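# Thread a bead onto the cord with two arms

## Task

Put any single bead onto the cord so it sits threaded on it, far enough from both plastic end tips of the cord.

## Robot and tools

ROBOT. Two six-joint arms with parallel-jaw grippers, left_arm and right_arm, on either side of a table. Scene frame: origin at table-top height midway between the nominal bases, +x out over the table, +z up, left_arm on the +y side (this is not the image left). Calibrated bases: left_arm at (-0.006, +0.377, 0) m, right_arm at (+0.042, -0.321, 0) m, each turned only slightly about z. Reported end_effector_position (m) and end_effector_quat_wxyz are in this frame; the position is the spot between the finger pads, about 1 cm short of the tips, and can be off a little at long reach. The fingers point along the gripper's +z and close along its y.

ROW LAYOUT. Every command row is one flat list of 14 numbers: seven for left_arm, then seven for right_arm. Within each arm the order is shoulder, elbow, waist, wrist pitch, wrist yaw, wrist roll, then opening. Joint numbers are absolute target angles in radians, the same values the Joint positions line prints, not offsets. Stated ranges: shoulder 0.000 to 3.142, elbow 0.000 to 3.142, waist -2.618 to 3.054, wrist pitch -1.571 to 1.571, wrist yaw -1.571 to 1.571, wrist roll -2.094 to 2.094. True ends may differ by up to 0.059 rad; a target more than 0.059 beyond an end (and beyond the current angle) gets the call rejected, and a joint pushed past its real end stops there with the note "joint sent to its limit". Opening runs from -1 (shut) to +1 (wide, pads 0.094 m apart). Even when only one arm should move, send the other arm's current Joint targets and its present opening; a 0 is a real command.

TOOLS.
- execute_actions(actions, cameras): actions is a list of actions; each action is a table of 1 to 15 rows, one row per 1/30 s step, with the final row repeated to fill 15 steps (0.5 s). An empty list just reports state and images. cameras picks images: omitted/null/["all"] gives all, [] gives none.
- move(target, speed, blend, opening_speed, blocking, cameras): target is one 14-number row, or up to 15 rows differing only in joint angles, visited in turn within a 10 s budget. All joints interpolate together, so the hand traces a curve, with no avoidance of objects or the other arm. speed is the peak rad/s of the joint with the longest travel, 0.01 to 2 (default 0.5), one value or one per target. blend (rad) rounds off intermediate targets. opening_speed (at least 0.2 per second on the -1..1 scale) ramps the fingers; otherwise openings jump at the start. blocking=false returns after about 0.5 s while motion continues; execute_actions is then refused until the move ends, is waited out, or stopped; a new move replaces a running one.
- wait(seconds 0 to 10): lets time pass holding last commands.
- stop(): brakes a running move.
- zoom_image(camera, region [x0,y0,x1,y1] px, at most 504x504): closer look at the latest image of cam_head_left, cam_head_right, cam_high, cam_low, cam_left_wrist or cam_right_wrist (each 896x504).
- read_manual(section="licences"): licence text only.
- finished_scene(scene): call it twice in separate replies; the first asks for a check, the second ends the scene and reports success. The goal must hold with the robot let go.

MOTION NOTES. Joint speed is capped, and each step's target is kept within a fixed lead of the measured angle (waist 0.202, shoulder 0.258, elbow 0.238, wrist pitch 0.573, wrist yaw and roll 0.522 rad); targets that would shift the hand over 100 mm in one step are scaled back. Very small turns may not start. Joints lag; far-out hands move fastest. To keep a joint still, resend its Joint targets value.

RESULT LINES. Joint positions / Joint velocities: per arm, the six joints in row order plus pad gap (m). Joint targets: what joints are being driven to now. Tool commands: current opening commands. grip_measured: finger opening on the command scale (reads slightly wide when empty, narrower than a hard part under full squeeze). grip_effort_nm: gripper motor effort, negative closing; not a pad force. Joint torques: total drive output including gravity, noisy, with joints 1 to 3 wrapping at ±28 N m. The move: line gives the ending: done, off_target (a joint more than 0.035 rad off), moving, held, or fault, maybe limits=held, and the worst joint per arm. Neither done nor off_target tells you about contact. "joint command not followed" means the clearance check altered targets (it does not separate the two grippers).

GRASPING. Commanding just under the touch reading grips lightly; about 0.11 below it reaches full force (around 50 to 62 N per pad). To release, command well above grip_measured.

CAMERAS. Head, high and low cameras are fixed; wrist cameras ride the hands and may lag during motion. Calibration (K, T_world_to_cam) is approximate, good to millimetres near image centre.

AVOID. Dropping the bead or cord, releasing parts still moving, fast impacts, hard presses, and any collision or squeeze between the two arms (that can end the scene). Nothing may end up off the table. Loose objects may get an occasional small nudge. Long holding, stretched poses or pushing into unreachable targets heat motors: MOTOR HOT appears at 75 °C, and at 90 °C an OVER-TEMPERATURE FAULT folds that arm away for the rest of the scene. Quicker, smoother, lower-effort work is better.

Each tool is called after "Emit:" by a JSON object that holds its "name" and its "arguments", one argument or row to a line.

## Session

Emit:
{"name": "execute_actions", "arguments": {
  "actions": []
}}

Scene clock: 0.00 s.
left_arm: end_effector_position=(+0.3959, +0.4124, +0.1102) grip_measured=+1.000 grip_effort_nm=n/a end_effector_quat_wxyz=(+0.589, -0.045, +0.805, +0.054) | right_arm: end_effector_position=(+0.4525, -0.3238, +0.1308) grip_measured=+1.000 grip_effort_nm=n/a end_effector_quat_wxyz=(+0.636, +0.006, +0.771, -0.032)
Joint names: [shoulder, elbow, waist, wrist pitch, wrist yaw, wrist roll]
Joint positions: left_arm=[1.534 0.395 -0.018 0.833 -0.104 0.002 0.094] | right_arm=[1.572 0.383 0.002 0.999 0.086 -0.027 0.094]
Joint velocities: left_arm=[0.002 -0.012 0.002 -0.022 0.037 -0.051 0] | right_arm=[-0.027 -0.002 -0.012 -0.051 -0.081 0.051 0]
Joint torques (N m): no reading
Heat: left arm: 27 °C; right arm: 26 °C.
Joint targets: left_arm=[1.524 0.405 -0.018 0.843 -0.105 0.001] | right_arm=[1.562 0.392 0.002 1.009 0.087 -0.027]
Tool commands: left_gripper/opening=+1.0 right_gripper/opening=+1.0
camera_calibration:
cam_left_wrist: T_world_to_cam=[[0.0942731, -0.983278, -0.155814, 0.389762], [-0.871723, -0.00593639, -0.489963, 0.427505], [0.480845, 0.182017, -0.857705, -0.0577713], [0, 0, 0, 1]] pos_world=[0.363701, 0.396297, 0.220641]
cam_right_wrist: T_world_to_cam=[[-0.0691232, -0.996001, -0.0566057, -0.281874], [-0.798666, 0.0892504, -0.59512, 0.493301], [0.597792, 0.00407242, -0.801641, -0.0484139], [0, 0, 0, 1]] pos_world=[0.40344, -0.324577, 0.238807]

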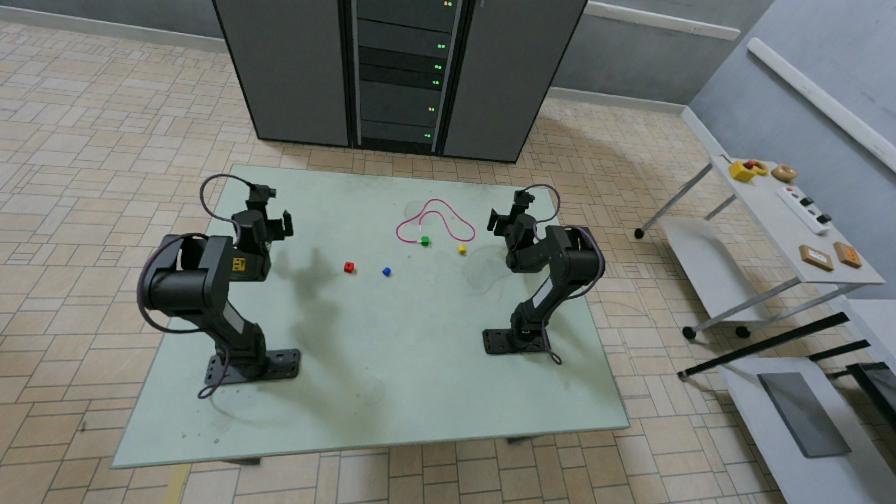

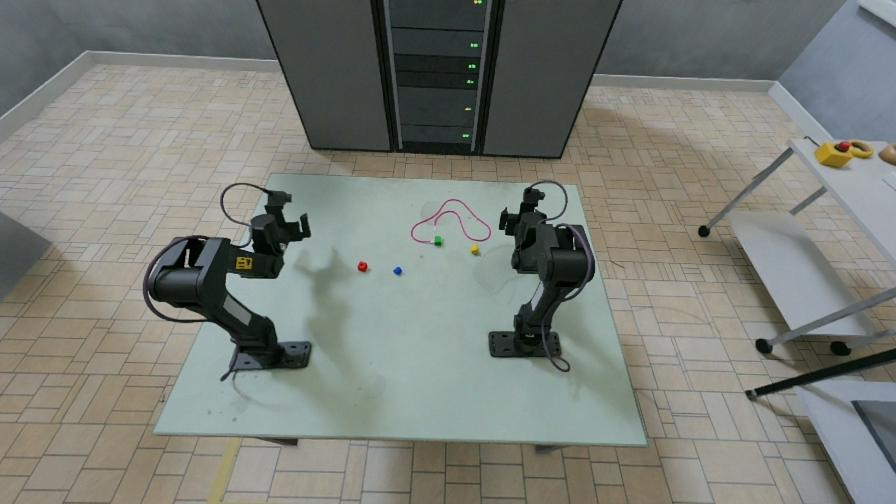

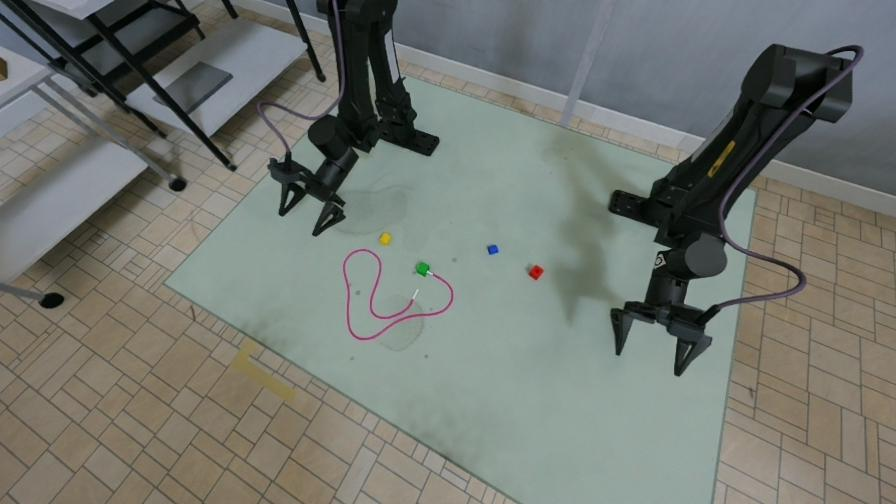

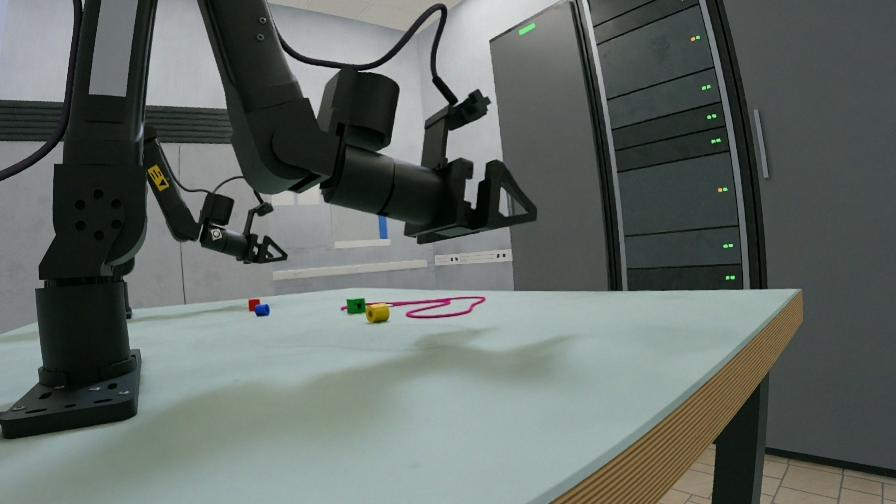

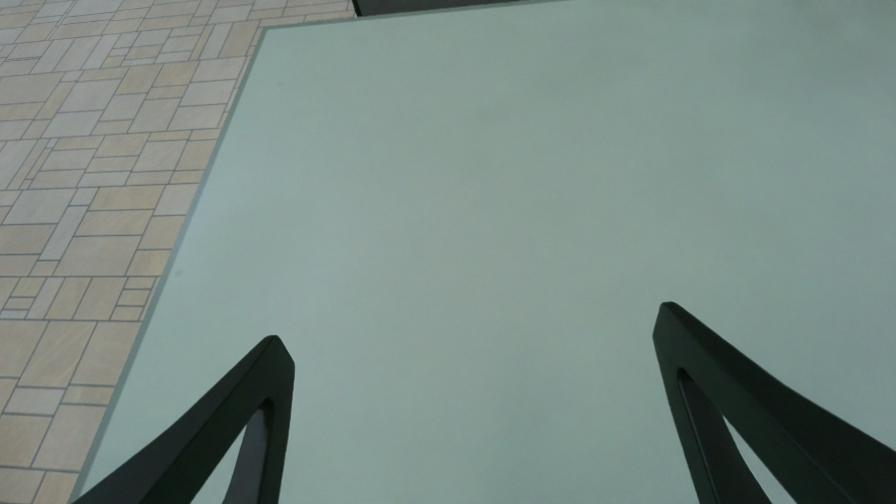

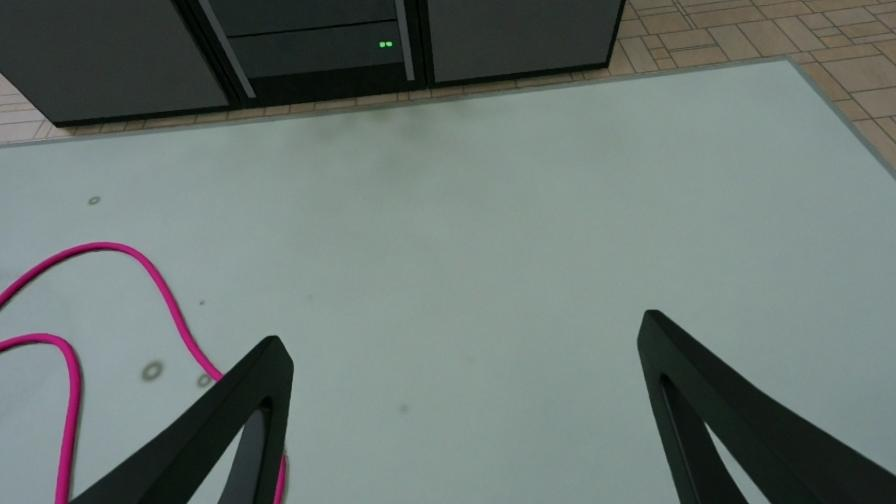

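Emit:
{"name": "zoom_image", "arguments": {
  "camera": "cam_high",
  "region": [330, 210, 570, 345]
}}

Emit:
{"name": "zoom_image", "arguments": {
  "camera": "cam_head_right",
  "region": [340, 190, 500, 280]
}}

Emit:
{"name": "zoom_image", "arguments": {
  "camera": "cam_low",
  "region": [230, 270, 500, 340]
}}

Scaled by 2.100 from the camera's 896x504 image, which has a finer 1280x720 frame.

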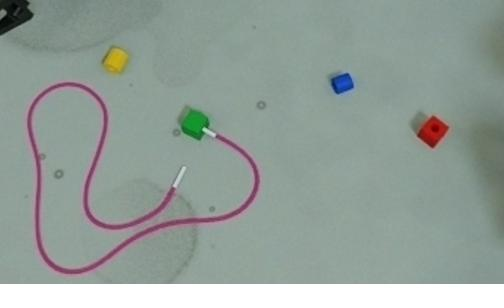

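Scaled by 3.150 from the camera's 896x504 image, which has a finer 1280x720 frame.

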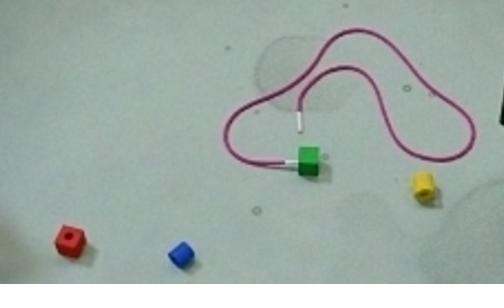

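Scaled by 1.867 from the camera's 896x504 image, which has a finer 1280x720 frame.

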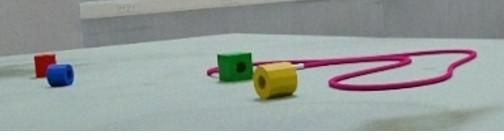

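Emit:
{"name": "move", "arguments": {
  "target": [2.11,1.959,-0.874,-1.399,0,0,0.3,2.134,1.763,0.5,-0.629,0,1.0,0.3],
  "speed": 0.7
}}

Scene clock: 47.53 s.
left_arm: end_effector_position=(+0.2730, +0.0821, +0.1202) grip_measured=+0.302 grip_effort_nm=-0.085 end_effector_quat_wxyz=(+0.010, +0.399, +0.917, -0.001) | right_arm: end_effector_position=(+0.5065, -0.0507, +0.0965) grip_measured=+0.303 grip_effort_nm=-0.173 end_effector_quat_wxyz=(+0.201, +0.225, +0.934, +0.192)
Joint names: [shoulder, elbow, waist, wrist pitch, wrist yaw, wrist roll]
Joint positions: left_arm=[2.089 1.93 -0.874 -1.394 -0.005 0.002 0.061] | right_arm=[2.112 1.721 0.498 -0.616 0 0.998 0.061]
Joint velocities: left_arm=[-0.002 -0.002 -0.022 -0.022 -0.066 -0.051 0] | right_arm=[-0.007 -0.012 0.017 0.022 -0.007 -0.022 0]
Joint torques (N m): left_arm=[-8.96 7.56 0.03 0.29 0.03 -0.03] | right_arm=[-10.1 9.94 0.18 0.88 -0.02 0.03]
Heat: left arm: 29 °C; right arm: 30 °C.
Joint targets: left_arm=[2.110 1.959 -0.874 -1.399 0.000 0.000] | right_arm=[2.134 1.763 0.500 -0.629 0.000 1.000]
move: off_target (right_arm); right_arm: the elbow is farthest, 0.042 rad from its target
camera_calibration:
cam_left_wrist: T_world_to_cam=[[-0.813152, -0.582027, -0.00531275, 0.274805], [-0.438594, 0.60671, 0.662977, 0.0161187], [-0.382647, 0.541431, -0.748621, 0.263124], [0, 0, 0, 1]] pos_world=[0.331211, 0.00770133, 0.187754]
cam_right_wrist: T_world_to_cam=[[-0.423781, -0.770923, -0.475486, 0.223376], [-0.886248, 0.244533, 0.393407, 0.448398], [-0.187015, 0.588117, -0.786857, 0.316382], [0, 0, 0, 1]] pos_world=[0.551223, -0.123512, 0.178757]

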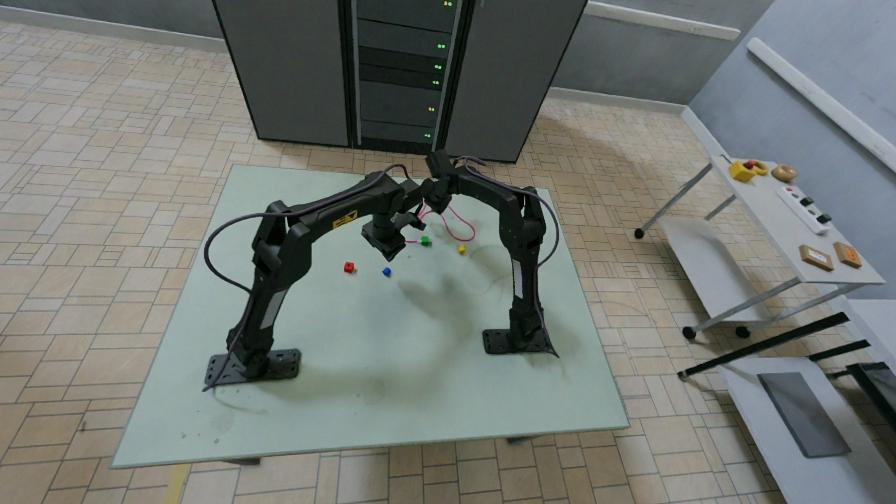

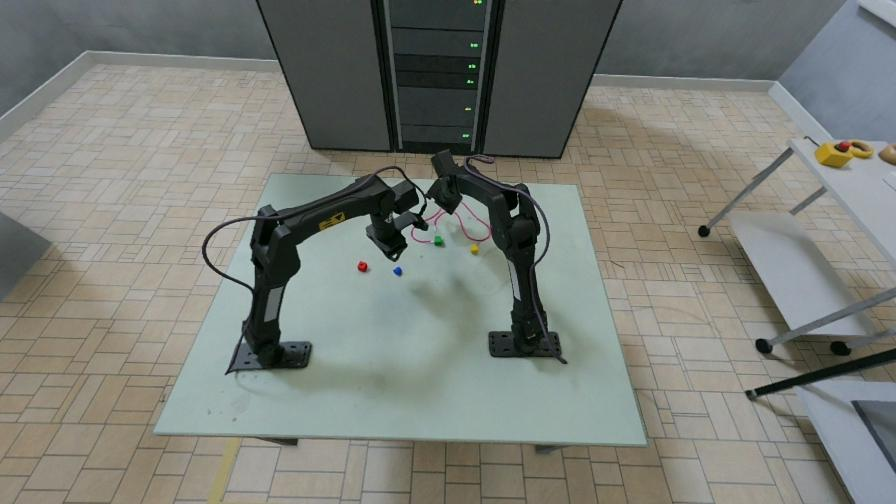

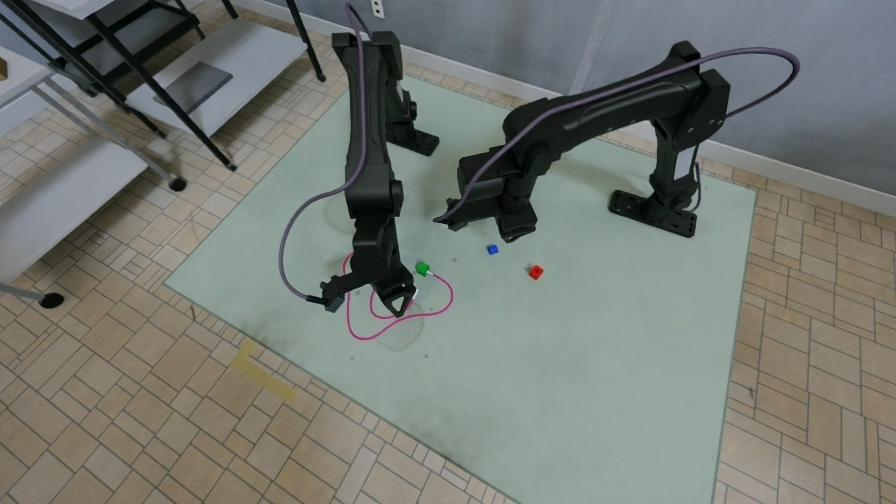

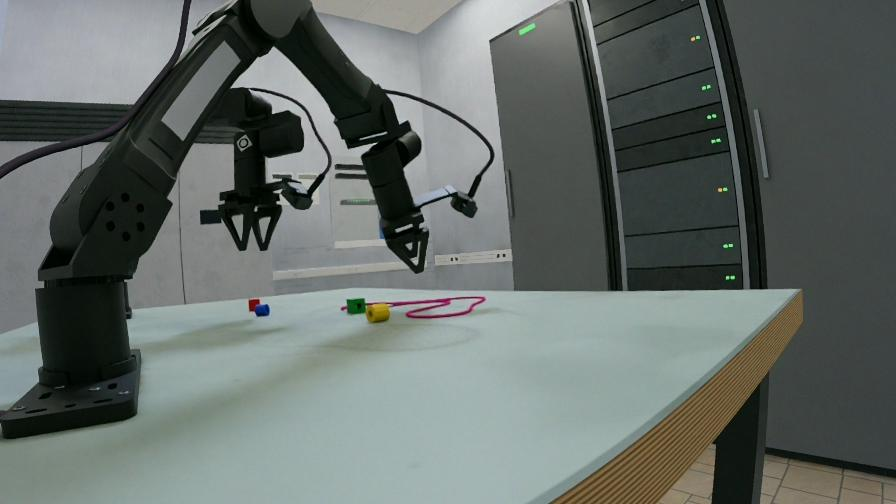

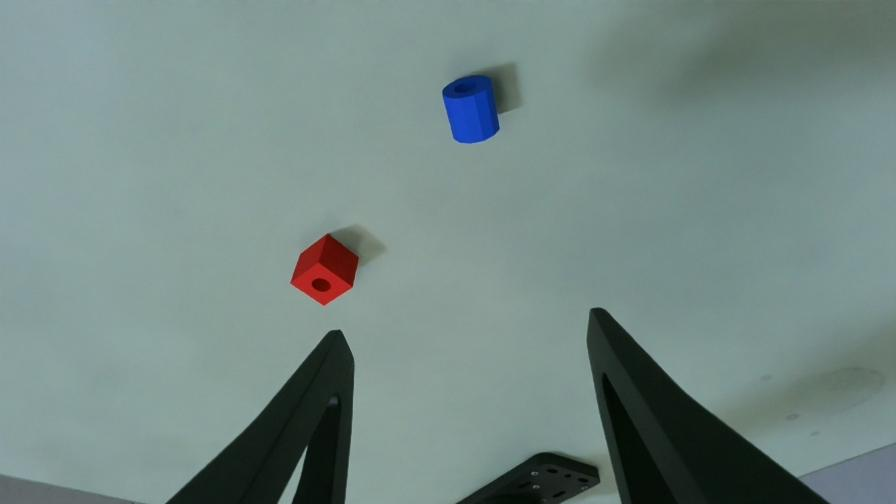

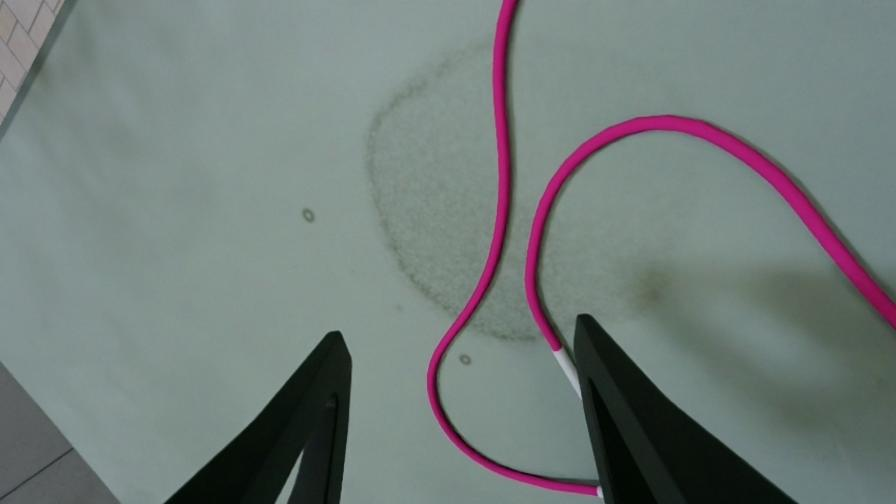

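Emit:
{"name": "move", "arguments": {
  "target": [2.205,1.852,-0.892,-1.25,0,-0.06,0.1,2.435,2.247,0.535,-1.085,0,1.13,-0.5],
  "speed": 0.4,
  "cameras": ["cam_left_wrist","cam_right_wrist","cam_high"]
}}

Scene clock: 98.23 s.
left_arm: end_effector_position=(+0.2776, +0.0716, +0.0630) grip_measured=+0.102 grip_effort_nm=-0.090 end_effector_quat_wxyz=(-0.010, +0.377, +0.926, +0.007) | right_arm: end_effector_position=(+0.5009, -0.0351, +0.0647) grip_measured=-0.497 grip_effort_nm=-0.173 end_effector_quat_wxyz=(+0.098, +0.279, +0.949, +0.110)
Joint names: [shoulder, elbow, waist, wrist pitch, wrist yaw, wrist roll]
Joint positions: left_arm=[2.186 1.855 -0.883 -1.263 -0.005 -0.054 0.052] | right_arm=[2.413 2.205 0.528 -1.068 -0.001 1.127 0.024]
Joint velocities: left_arm=[0.007 -0.017 -0.007 -0.051 -0.081 0.081 0] | right_arm=[-0.002 -0.007 0.027 -0.051 0.022 -0.051 0.001]
Joint torques (N m): left_arm=[-9.88 5.08 -0.68 0.41 0.03 -0.07] | right_arm=[-11.93 9.62 0.7 0.4 0.01 0.04]
Heat: left arm: 28 °C; right arm: 27 °C.
Joint targets: left_arm=[2.205 1.852 -0.892 -1.250 0.000 -0.060] | right_arm=[2.435 2.247 0.535 -1.085 0.000 1.130]
move: off_target (right_arm); right_arm: the elbow is farthest, 0.042 rad from its target
camera_calibration:
cam_left_wrist: T_world_to_cam=[[-0.784807, -0.619739, -0.00110129, 0.266704], [-0.446966, 0.564784, 0.693715, 0.065865], [-0.4293, 0.544925, -0.720249, 0.238676], [0, 0, 0, 1]] pos_world=[0.341214, -0.00197307, 0.126508]
cam_right_wrist: T_world_to_cam=[[-0.588051, -0.761055, -0.273847, 0.287408], [-0.734121, 0.360099, 0.57567, 0.368275], [-0.339504, 0.53956, -0.770462, 0.354726], [0, 0, 0, 1]] pos_world=[0.559799, -0.105278, 0.140004]
Images, in order (width x height): cam_high 896x504, cam_left_wrist 896x504, cam_right_wrist 896x504.

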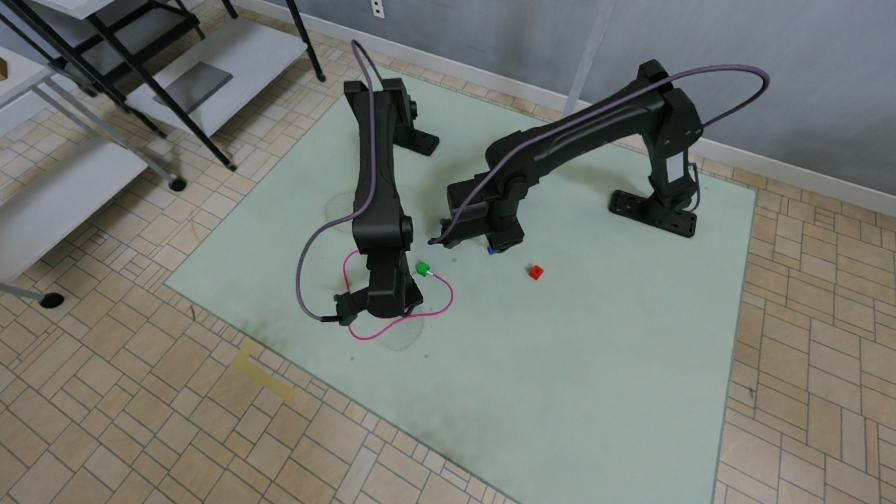

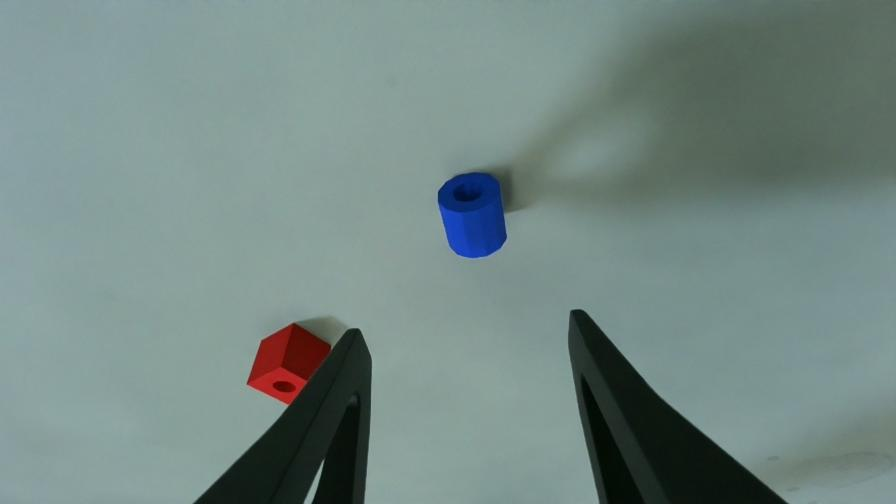

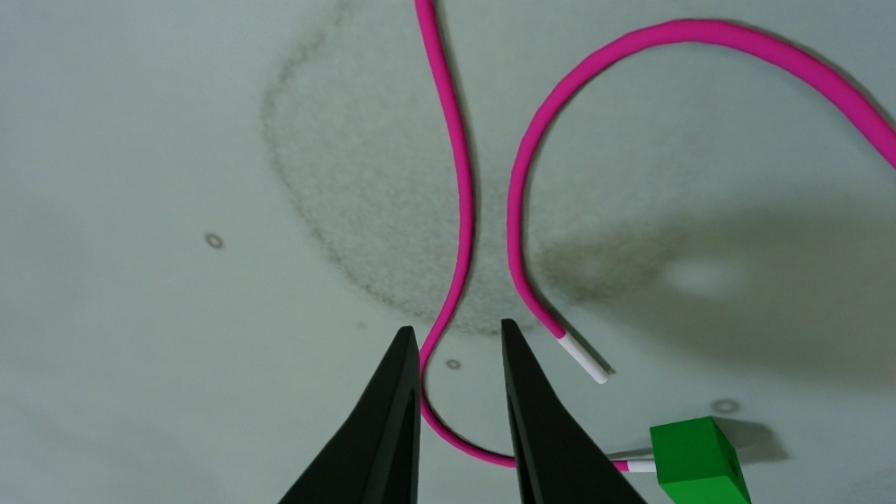

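Emit:
{"name": "move", "arguments": {
  "target": [2.262,1.757,-0.892,-1.095,0,-0.06,-0.3,2.435,2.045,0.537,-0.92,0,1.13,-0.6],
  "speed": 0.2,
  "cameras": ["cam_left_wrist","cam_right_wrist","cam_low"]
}}

Scene clock: 119.90 s.
left_arm: end_effector_position=(+0.2820, +0.0667, +0.0168) grip_measured=-0.298 grip_effort_nm=-0.090 end_effector_quat_wxyz=(-0.008, +0.376, +0.926, +0.006) | right_arm: end_effector_position=(+0.4993, -0.0359, +0.0318) grip_measured=-0.597 grip_effort_nm=-0.168 end_effector_quat_wxyz=(+0.096, +0.279, +0.949, +0.109)
Joint names: [shoulder, elbow, waist, wrist pitch, wrist yaw, wrist roll]
Joint positions: left_arm=[2.241 1.76 -0.883 -1.109 -0.005 -0.055 0.033] | right_arm=[2.413 2.076 0.528 -0.941 -0.002 1.127 0.019]
Joint velocities: left_arm=[-0.007 -0.007 0.022 0.051 -0.037 0.007 0] | right_arm=[0.002 -0.002 0.002 0.007 0.007 -0.051 -0.002]
Joint torques (N m): left_arm=[-10.09 4.97 -0.69 0.43 0.03 -0.06] | right_arm=[-11.84 4.15 0.83 0.75 0.02 0.04]
Heat: left arm: 29 °C; right arm: 29 °C.
Joint targets: left_arm=[2.262 1.757 -0.892 -1.095 0.000 -0.060] | right_arm=[2.435 2.045 0.537 -0.920 0.000 1.130]
move: done
camera_calibration:
cam_left_wrist: T_world_to_cam=[[-0.784331, -0.620341, -0.00143258, 0.267058], [-0.449375, 0.566574, 0.690693, 0.103223], [-0.427654, 0.542376, -0.723147, 0.209693], [0, 0, 0, 1]] pos_world=[0.345523, -0.00654833, 0.0807259]
cam_right_wrist: T_world_to_cam=[[-0.589164, -0.760899, -0.271881, 0.27744], [-0.732267, 0.360559, 0.577738, 0.38534], [-0.341571, 0.539472, -0.76961, 0.330268], [0, 0, 0, 1]] pos_world=[0.558439, -0.106004, 0.106982]
Images, in order (width x height): cam_low 896x504, cam_left_wrist 896x504, cam_right_wrist 896x504.

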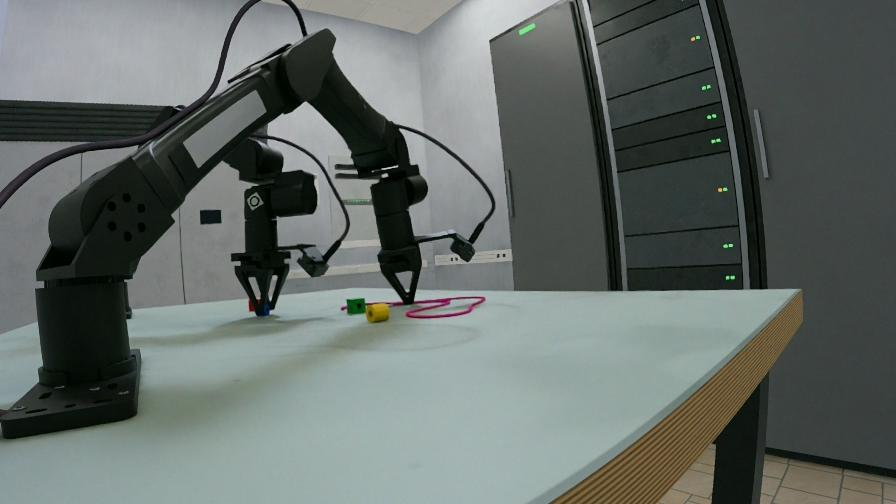

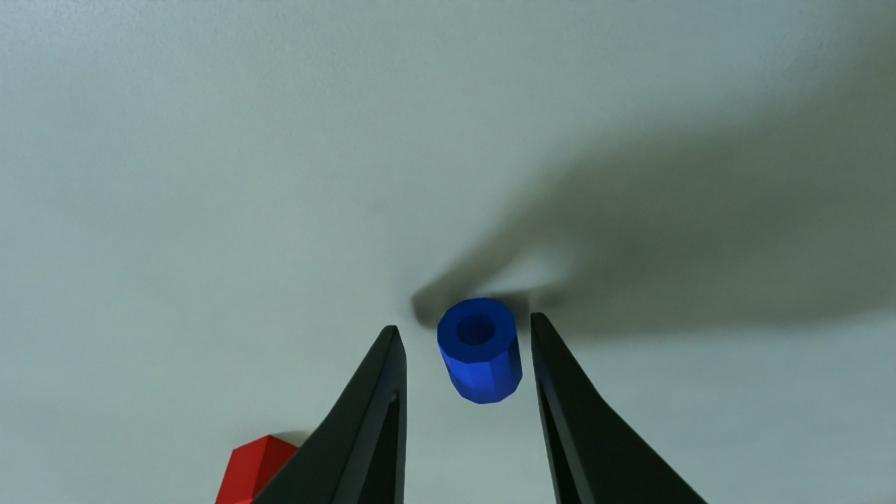

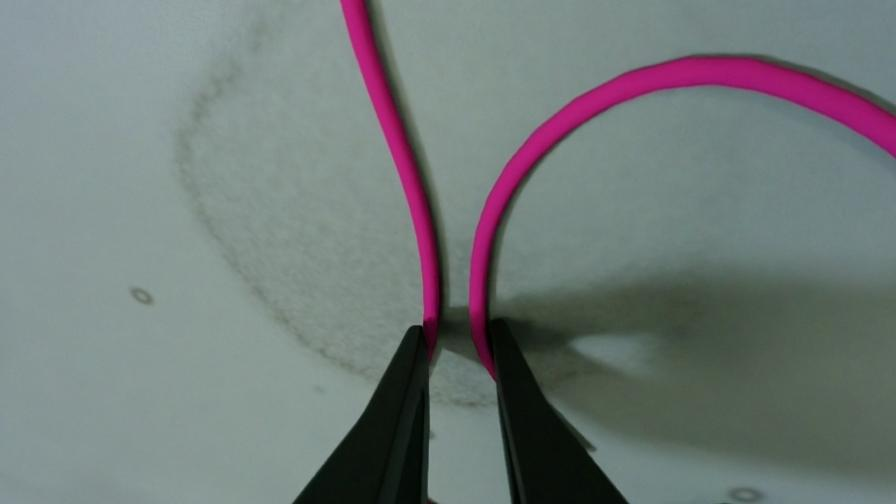

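Emit:
{"name": "move", "arguments": {
  "target": [2.262,1.757,-0.9,-1.095,0,-0.06,-0.3,2.435,2.045,0.541,-0.92,0,1.13,-0.72],
  "speed": 0.1,
  "cameras": ["cam_left_wrist","cam_right_wrist"]
}}

Emit:
{"name": "move", "arguments": {
  "target": [2.262,1.757,-0.9,-1.095,0,-0.06,-0.75,2.435,2.03,0.541,-0.92,0,1.13,-0.72],
  "speed": 0.1,
  "opening_speed": 0.5,
  "cameras": ["cam_left_wrist","cam_right_wrist"]
}}

Scene clock: 154.63 s.
left_arm: end_effector_position=(+0.2797, +0.0642, +0.0168) grip_measured=-0.298 grip_effort_nm=-0.090 end_effector_quat_wxyz=(-0.007, +0.380, +0.925, +0.006) | right_arm: end_effector_position=(+0.5012, -0.0315, +0.0321) grip_measured=-0.717 grip_effort_nm=-0.178 end_effector_quat_wxyz=(+0.101, +0.277, +0.949, +0.116)
Joint names: [shoulder, elbow, waist, wrist pitch, wrist yaw, wrist roll]
Joint positions: left_arm=[2.241 1.76 -0.892 -1.108 -0.005 -0.055 0.033] | right_arm=[2.413 2.072 0.532 -0.92 -0.003 1.128 0.013]
Joint velocities: left_arm=[0.012 -0.007 0.002 -0.081 0.022 -0.037 0] | right_arm=[0.002 -0.002 -0.012 0.066 -0.037 -0.037 -0.001]
Joint torques (N m): left_arm=[-10.11 4.97 -0.76 0.42 0.02 -0.06] | right_arm=[-11.96 4.38 0.73 0.59 0.03 0.02]
Heat: left arm: 30 °C; right arm: 32 °C.
Joint targets: left_arm=[2.262 1.757 -0.900 -1.095 0.000 -0.060] | right_arm=[2.435 2.045 0.541 -0.920 0.000 1.130]
move: done
camera_calibration:
cam_left_wrist: T_world_to_cam=[[-0.789274, -0.614039, -0.00151794, 0.26467], [-0.445352, 0.570741, 0.689867, 0.102234], [-0.422739, 0.54517, -0.723934, 0.208523], [0, 0, 0, 1]] pos_world=[0.342578, -0.00951208, 0.0808312]
cam_right_wrist: T_world_to_cam=[[-0.581896, -0.760795, -0.287383, 0.278775], [-0.741703, 0.351514, 0.571239, 0.389646], [-0.333576, 0.545554, -0.768829, 0.324944], [0, 0, 0, 1]] pos_world=[0.559613, -0.10215, 0.10736]
Images, in order (width x height): cam_left_wrist 896x504, cam_right_wrist 896x504.

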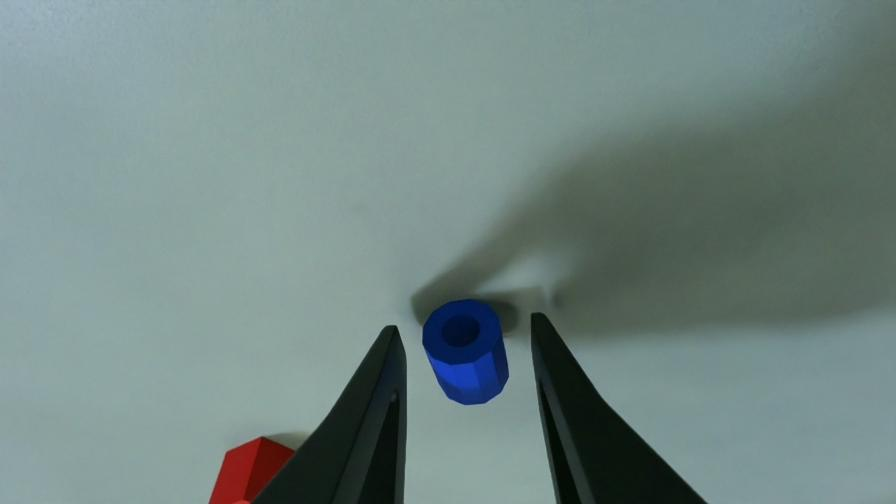

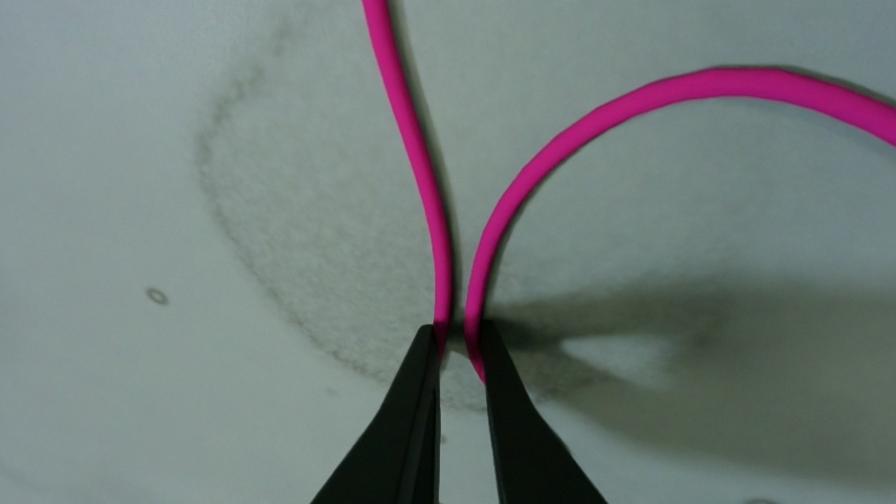

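Scene clock: 155.73 s.
left_arm: end_effector_position=(+0.2797, +0.0642, +0.0168) grip_measured=-0.635 grip_effort_nm=-1.013 end_effector_quat_wxyz=(-0.007, +0.380, +0.925, +0.006) | right_arm: end_effector_position=(+0.5010, -0.0316, +0.0310) grip_measured=-0.717 grip_effort_nm=-0.178 end_effector_quat_wxyz=(+0.101, +0.277, +0.949, +0.116)
Joint names: [shoulder, elbow, waist, wrist pitch, wrist yaw, wrist roll]
Joint positions: left_arm=[2.241 1.76 -0.892 -1.108 -0.005 -0.055 0.017] | right_arm=[2.413 2.068 0.532 -0.917 -0.003 1.128 0.013]
Joint velocities: left_arm=[-0.037 0.012 0.002 -0.081 0.022 0.007 0] | right_arm=[0.012 0.007 -0.022 0.007 -0.007 -0.066 -0.001]
Joint torques (N m): left_arm=[-10.11 4.96 -0.68 0.42 0.02 -0.06] | right_arm=[-11.93 3.55 0.75 0.56 0.02 0.03]
Heat: left arm: 30 °C; right arm: 32 °C.
Joint targets: left_arm=[2.262 1.757 -0.900 -1.095 0.000 -0.060] | right_arm=[2.435 2.030 0.541 -0.920 0.000 1.130]
move: off_target (right_arm); right_arm: the elbow is farthest, 0.038 rad from its target
camera_calibration:
cam_left_wrist: T_world_to_cam=[[-0.789274, -0.614039, -0.00151794, 0.26467], [-0.445352, 0.570741, 0.689867, 0.102234], [-0.422739, 0.54517, -0.723934, 0.208523], [0, 0, 0, 1]] pos_world=[0.342578, -0.00951208, 0.0808312]
cam_right_wrist: T_world_to_cam=[[-0.581989, -0.760853, -0.28704, 0.278319], [-0.741519, 0.35163, 0.571407, 0.390081], [-0.333825, 0.545399, -0.768831, 0.324233], [0, 0, 0, 1]] pos_world=[0.559468, -0.102241, 0.106274]
Images, in order (width x height): cam_left_wrist 896x504, cam_right_wrist 896x504.

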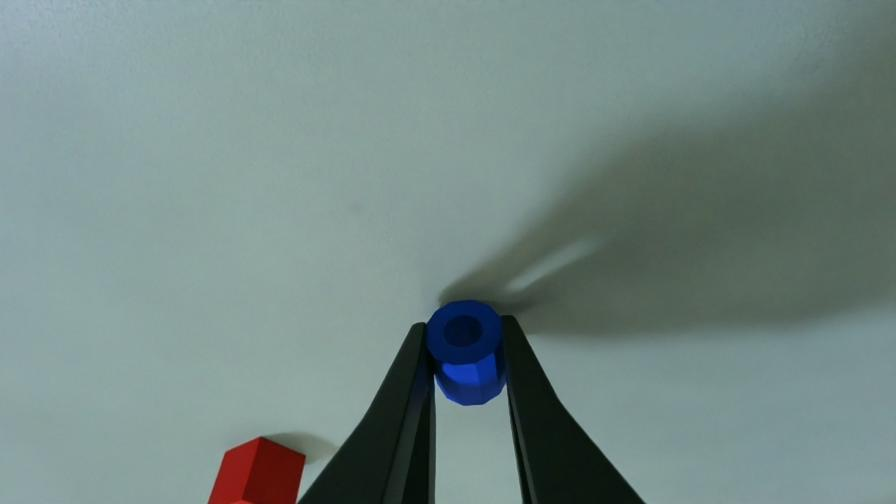

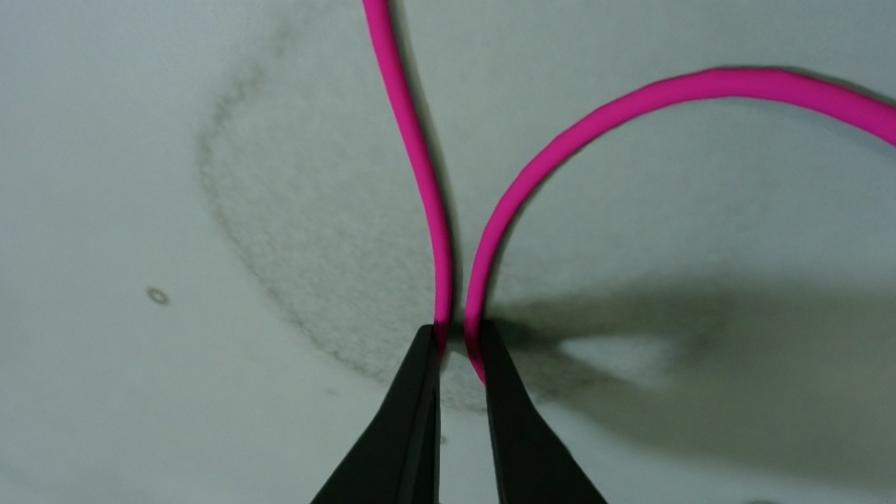

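Emit:
{"name": "move", "arguments": {
  "target": [2.262,1.757,-0.9,-1.095,0,-0.06,-0.75,2.435,1.99,0.541,-0.885,0,1.13,-0.8],
  "speed": 0.1,
  "cameras": ["cam_right_wrist"]
}}

Scene clock: 169.60 s.
left_arm: end_effector_position=(+0.2797, +0.0642, +0.0168) grip_measured=-0.636 grip_effort_nm=-1.028 end_effector_quat_wxyz=(-0.007, +0.380, +0.925, +0.006) | right_arm: end_effector_position=(+0.5035, -0.0296, +0.0297) grip_measured=-0.797 grip_effort_nm=-0.159 end_effector_quat_wxyz=(+0.107, +0.276, +0.947, +0.125)
Joint names: [shoulder, elbow, waist, wrist pitch, wrist yaw, wrist roll]
Joint positions: left_arm=[2.241 1.76 -0.892 -1.108 -0.005 -0.055 0.017] | right_arm=[2.405 2.04 0.532 -0.875 -0.006 1.128 0.01]
Joint velocities: left_arm=[-0.007 -0.007 -0.022 -0.11 0.007 0.022 0] | right_arm=[0.017 0.007 -0.017 -0.007 -0.007 0.022 0]
Joint torques (N m): left_arm=[-10.11 4.96 -0.68 0.42 0.03 -0.06] | right_arm=[-11.22 2.78 0.75 0.53 0.03 0.03]
Heat: left arm: 30 °C; right arm: 32 °C.
Joint targets: left_arm=[2.262 1.757 -0.900 -1.095 0.000 -0.060] | right_arm=[2.435 1.990 0.541 -0.885 0.000 1.130]
move: off_target (right_arm); right_arm: the elbow is farthest, 0.050 rad from its target
camera_calibration:
cam_right_wrist: T_world_to_cam=[[-0.576407, -0.756926, -0.307926, 0.278889], [-0.751768, 0.343482, 0.562907, 0.397132], [-0.320312, 0.555952, -0.767018, 0.316405], [0, 0, 0, 1]] pos_world=[0.560654, -0.101216, 0.105017]
Images, in order (width x height): cam_right_wrist 896x504.

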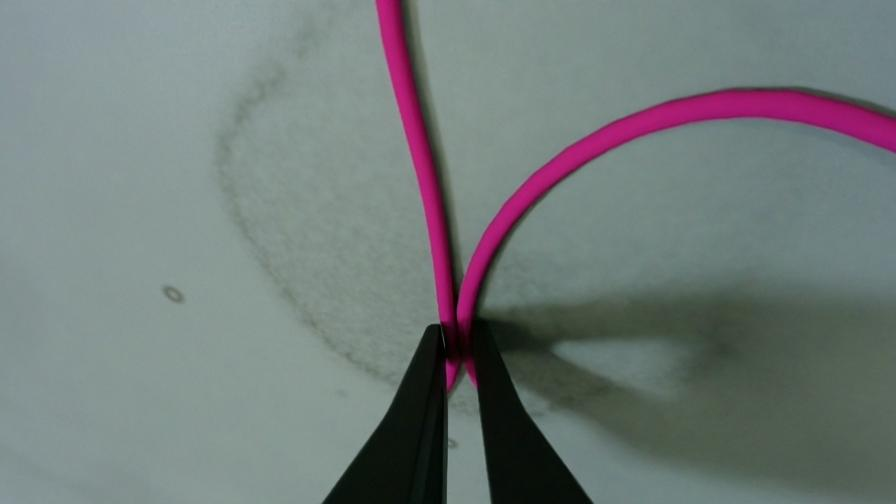

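Emit:
{"name": "move", "arguments": {
  "target": [2.262,1.757,-0.9,-1.095,0,-0.06,-0.75,2.425,2.155,0.522,-1.01,0,1.13,-0.72],
  "speed": 0.15,
  "cameras": ["cam_right_wrist"]
}}

Scene clock: 182.87 s.
left_arm: end_effector_position=(+0.2797, +0.0642, +0.0168) grip_measured=-0.636 grip_effort_nm=-1.033 end_effector_quat_wxyz=(-0.007, +0.380, +0.925, +0.006) | right_arm: end_effector_position=(+0.4965, -0.0335, +0.0460) grip_measured=-0.723 grip_effort_nm=0.120 end_effector_quat_wxyz=(+0.093, +0.277, +0.950, +0.111)
Joint names: [shoulder, elbow, waist, wrist pitch, wrist yaw, wrist roll]
Joint positions: left_arm=[2.241 1.76 -0.892 -1.108 -0.005 -0.055 0.017] | right_arm=[2.404 2.117 0.532 -0.993 -0.008 1.128 0.013]
Joint velocities: left_arm=[0.002 0.002 -0.012 0.022 0.037 -0.11 0] | right_arm=[-0.017 -0.002 -0.012 -0.037 -0.081 0.022 0]
Joint torques (N m): left_arm=[-10.09 4.96 -0.68 0.42 0.03 -0.06] | right_arm=[-11.86 9.28 -0.96 0.4 0.07 0.02]
Heat: left arm: 31 °C; right arm: 31 °C.
Joint targets: left_arm=[2.262 1.757 -0.900 -1.095 0.000 -0.060] | right_arm=[2.425 2.155 0.522 -1.010 0.000 1.130]
move: off_target (right_arm); right_arm: the elbow is farthest, 0.038 rad from its target
camera_calibration:
cam_right_wrist: T_world_to_cam=[[-0.586537, -0.762846, -0.272105, 0.280062], [-0.731374, 0.354536, 0.582577, 0.373326], [-0.347945, 0.540713, -0.765874, 0.342027], [0, 0, 0, 1]] pos_world=[0.556315, -0.103652, 0.120665]
Images, in order (width x height): cam_right_wrist 896x504.

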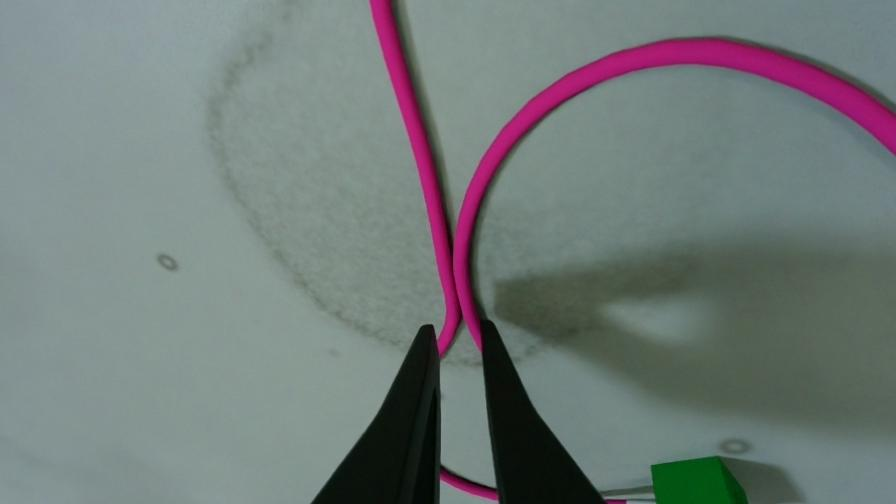

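Emit:
{"name": "move", "arguments": {
  "target": [2.262,1.757,-0.9,-1.095,0,-0.06,-0.75,2.425,2.35,0.5,-1.16,0,1.05,-0.5],
  "speed": 0.25,
  "cameras": ["cam_right_wrist"]
}}

Scene clock: 199.50 s.
left_arm: end_effector_position=(+0.2797, +0.0642, +0.0168) grip_measured=-0.636 grip_effort_nm=-1.023 end_effector_quat_wxyz=(-0.007, +0.380, +0.925, +0.006) | right_arm: end_effector_position=(+0.5107, -0.0411, +0.0976) grip_measured=-0.503 grip_effort_nm=0.125 end_effector_quat_wxyz=(+0.113, +0.255, +0.953, +0.121)
Joint names: [shoulder, elbow, waist, wrist pitch, wrist yaw, wrist roll]
Joint positions: left_arm=[2.241 1.76 -0.892 -1.108 -0.005 -0.055 0.017] | right_arm=[2.407 2.313 0.507 -1.144 -0.008 1.058 0.023]
Joint velocities: left_arm=[-0.007 0.007 -0.037 0.051 0.022 0.007 -0.001] | right_arm=[-0.007 -0.002 0.007 -0.066 -0.022 0.037 -0.001]
Joint torques (N m): left_arm=[-10.11 4.97 -0.68 0.42 0.03 -0.06] | right_arm=[-12.12 9.22 -0.57 0.48 0.05 -0.06]
Heat: left arm: 31 °C; right arm: 30 °C.
Joint targets: left_arm=[2.262 1.757 -0.900 -1.095 0.000 -0.060] | right_arm=[2.425 2.350 0.500 -1.160 0.000 1.050]
move: off_target (right_arm); right_arm: the elbow is farthest, 0.037 rad from its target
camera_calibration:
cam_right_wrist: T_world_to_cam=[[-0.540461, -0.785152, -0.302387, 0.275129], [-0.772684, 0.320949, 0.547679, 0.379485], [-0.33296, 0.529649, -0.780135, 0.38383], [0, 0, 0, 1]] pos_world=[0.569718, -0.109072, 0.174799]
Images, in order (width x height): cam_right_wrist 896x504.

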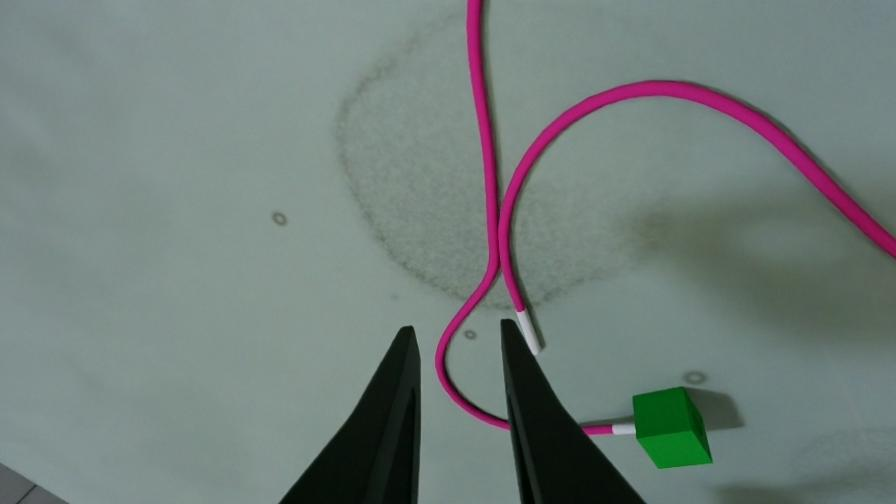

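Emit:
{"name": "move", "arguments": {
  "target": [2.262,1.757,-0.9,-1.095,0,-0.06,-0.75,2.442,2.125,0.481,-0.95,0,1.41,-0.68],
  "speed": 0.25,
  "cameras": ["cam_right_wrist"]
}}

Scene clock: 225.10 s.
left_arm: end_effector_position=(+0.2797, +0.0642, +0.0168) grip_measured=-0.636 grip_effort_nm=-1.028 end_effector_quat_wxyz=(-0.007, +0.380, +0.925, +0.006) | right_arm: end_effector_position=(+0.5185, -0.0482, +0.0470) grip_measured=-0.677 grip_effort_nm=-0.173 end_effector_quat_wxyz=(+0.089, +0.424, +0.891, +0.135)
Joint names: [shoulder, elbow, waist, wrist pitch, wrist yaw, wrist roll]
Joint positions: left_arm=[2.241 1.76 -0.892 -1.108 -0.005 -0.055 0.017] | right_arm=[2.422 2.142 0.489 -0.967 -0.008 1.407 0.015]
Joint velocities: left_arm=[0.017 -0.017 -0.022 0.007 -0.037 0.051 0.001] | right_arm=[-0.027 -0.002 -0.007 0.007 -0.037 -0.081 0]
Joint torques (N m): left_arm=[-10.1 4.96 -0.7 0.42 0.03 -0.06] | right_arm=[-12.12 5.18 -0.62 0.77 0.06 0.01]
Heat: left arm: 31 °C; right arm: 33 °C.
Joint targets: left_arm=[2.262 1.757 -0.900 -1.095 0.000 -0.060] | right_arm=[2.442 2.125 0.481 -0.950 0.000 1.410]
move: done
camera_calibration:
cam_right_wrist: T_world_to_cam=[[-0.791458, -0.521798, -0.318311, 0.402074], [-0.587521, 0.505838, 0.631623, 0.324472], [-0.168566, 0.686917, -0.706917, 0.269598], [0, 0, 0, 1]] pos_world=[0.554304, -0.139521, 0.113624]
Images, in order (width x height): cam_right_wrist 896x504.

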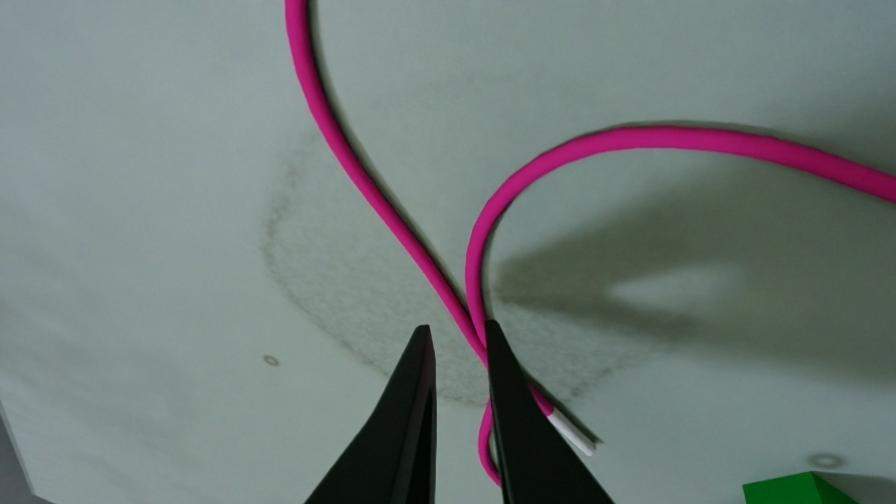

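Emit:
{"name": "move", "arguments": {
  "target": [2.262,1.757,-0.9,-1.095,0,-0.06,-0.75,2.442,2.06,0.471,-0.86,0,1.41,-0.68],
  "speed": 0.2,
  "cameras": ["cam_right_wrist"]
}}

Scene clock: 240.77 s.
left_arm: end_effector_position=(+0.2797, +0.0642, +0.0168) grip_measured=-0.636 grip_effort_nm=-1.033 end_effector_quat_wxyz=(-0.007, +0.380, +0.925, +0.006) | right_arm: end_effector_position=(+0.5255, -0.0481, +0.0346) grip_measured=-0.677 grip_effort_nm=-0.173 end_effector_quat_wxyz=(+0.098, +0.427, +0.887, +0.147)
Joint names: [shoulder, elbow, waist, wrist pitch, wrist yaw, wrist roll]
Joint positions: left_arm=[2.241 1.76 -0.892 -1.108 -0.005 -0.055 0.017] | right_arm=[2.422 2.083 0.482 -0.877 -0.008 1.408 0.015]
Joint velocities: left_arm=[0.002 0.017 0.002 -0.081 -0.037 -0.022 -0.001] | right_arm=[-0.002 -0.017 -0.012 0.11 -0.022 -0.037 -0.001]
Joint torques (N m): left_arm=[-10.1 4.94 -0.69 0.42 0.03 -0.06] | right_arm=[-12.1 4.74 -1.06 0.85 0.05 0.03]
Heat: left arm: 31 °C; right arm: 32 °C.
Joint targets: left_arm=[2.262 1.757 -0.900 -1.095 0.000 -0.060] | right_arm=[2.442 2.060 0.471 -0.860 0.000 1.410]
move: done
camera_calibration:
cam_right_wrist: T_world_to_cam=[[-0.786385, -0.51104, -0.34704, 0.402566], [-0.600475, 0.500498, 0.623644, 0.34318], [-0.145013, 0.698813, -0.700451, 0.249967], [0, 0, 0, 1]] pos_world=[0.558892, -0.140714, 0.100774]
Images, in order (width x height): cam_right_wrist 896x504.

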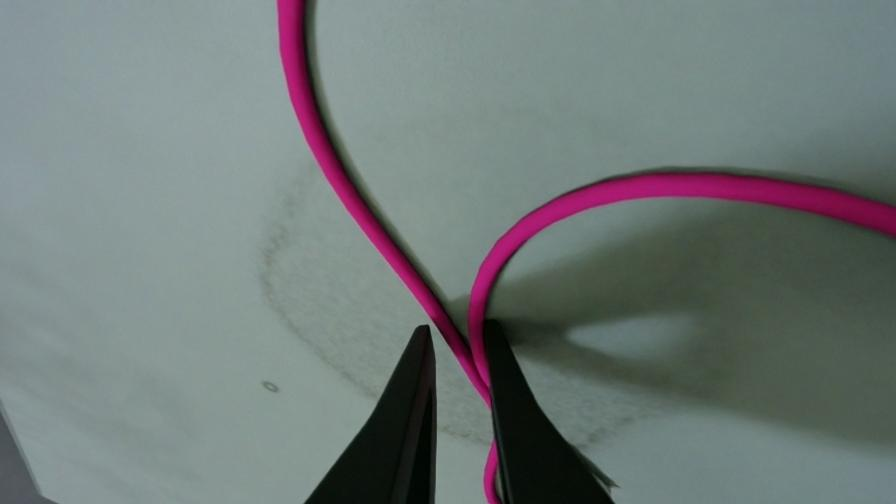

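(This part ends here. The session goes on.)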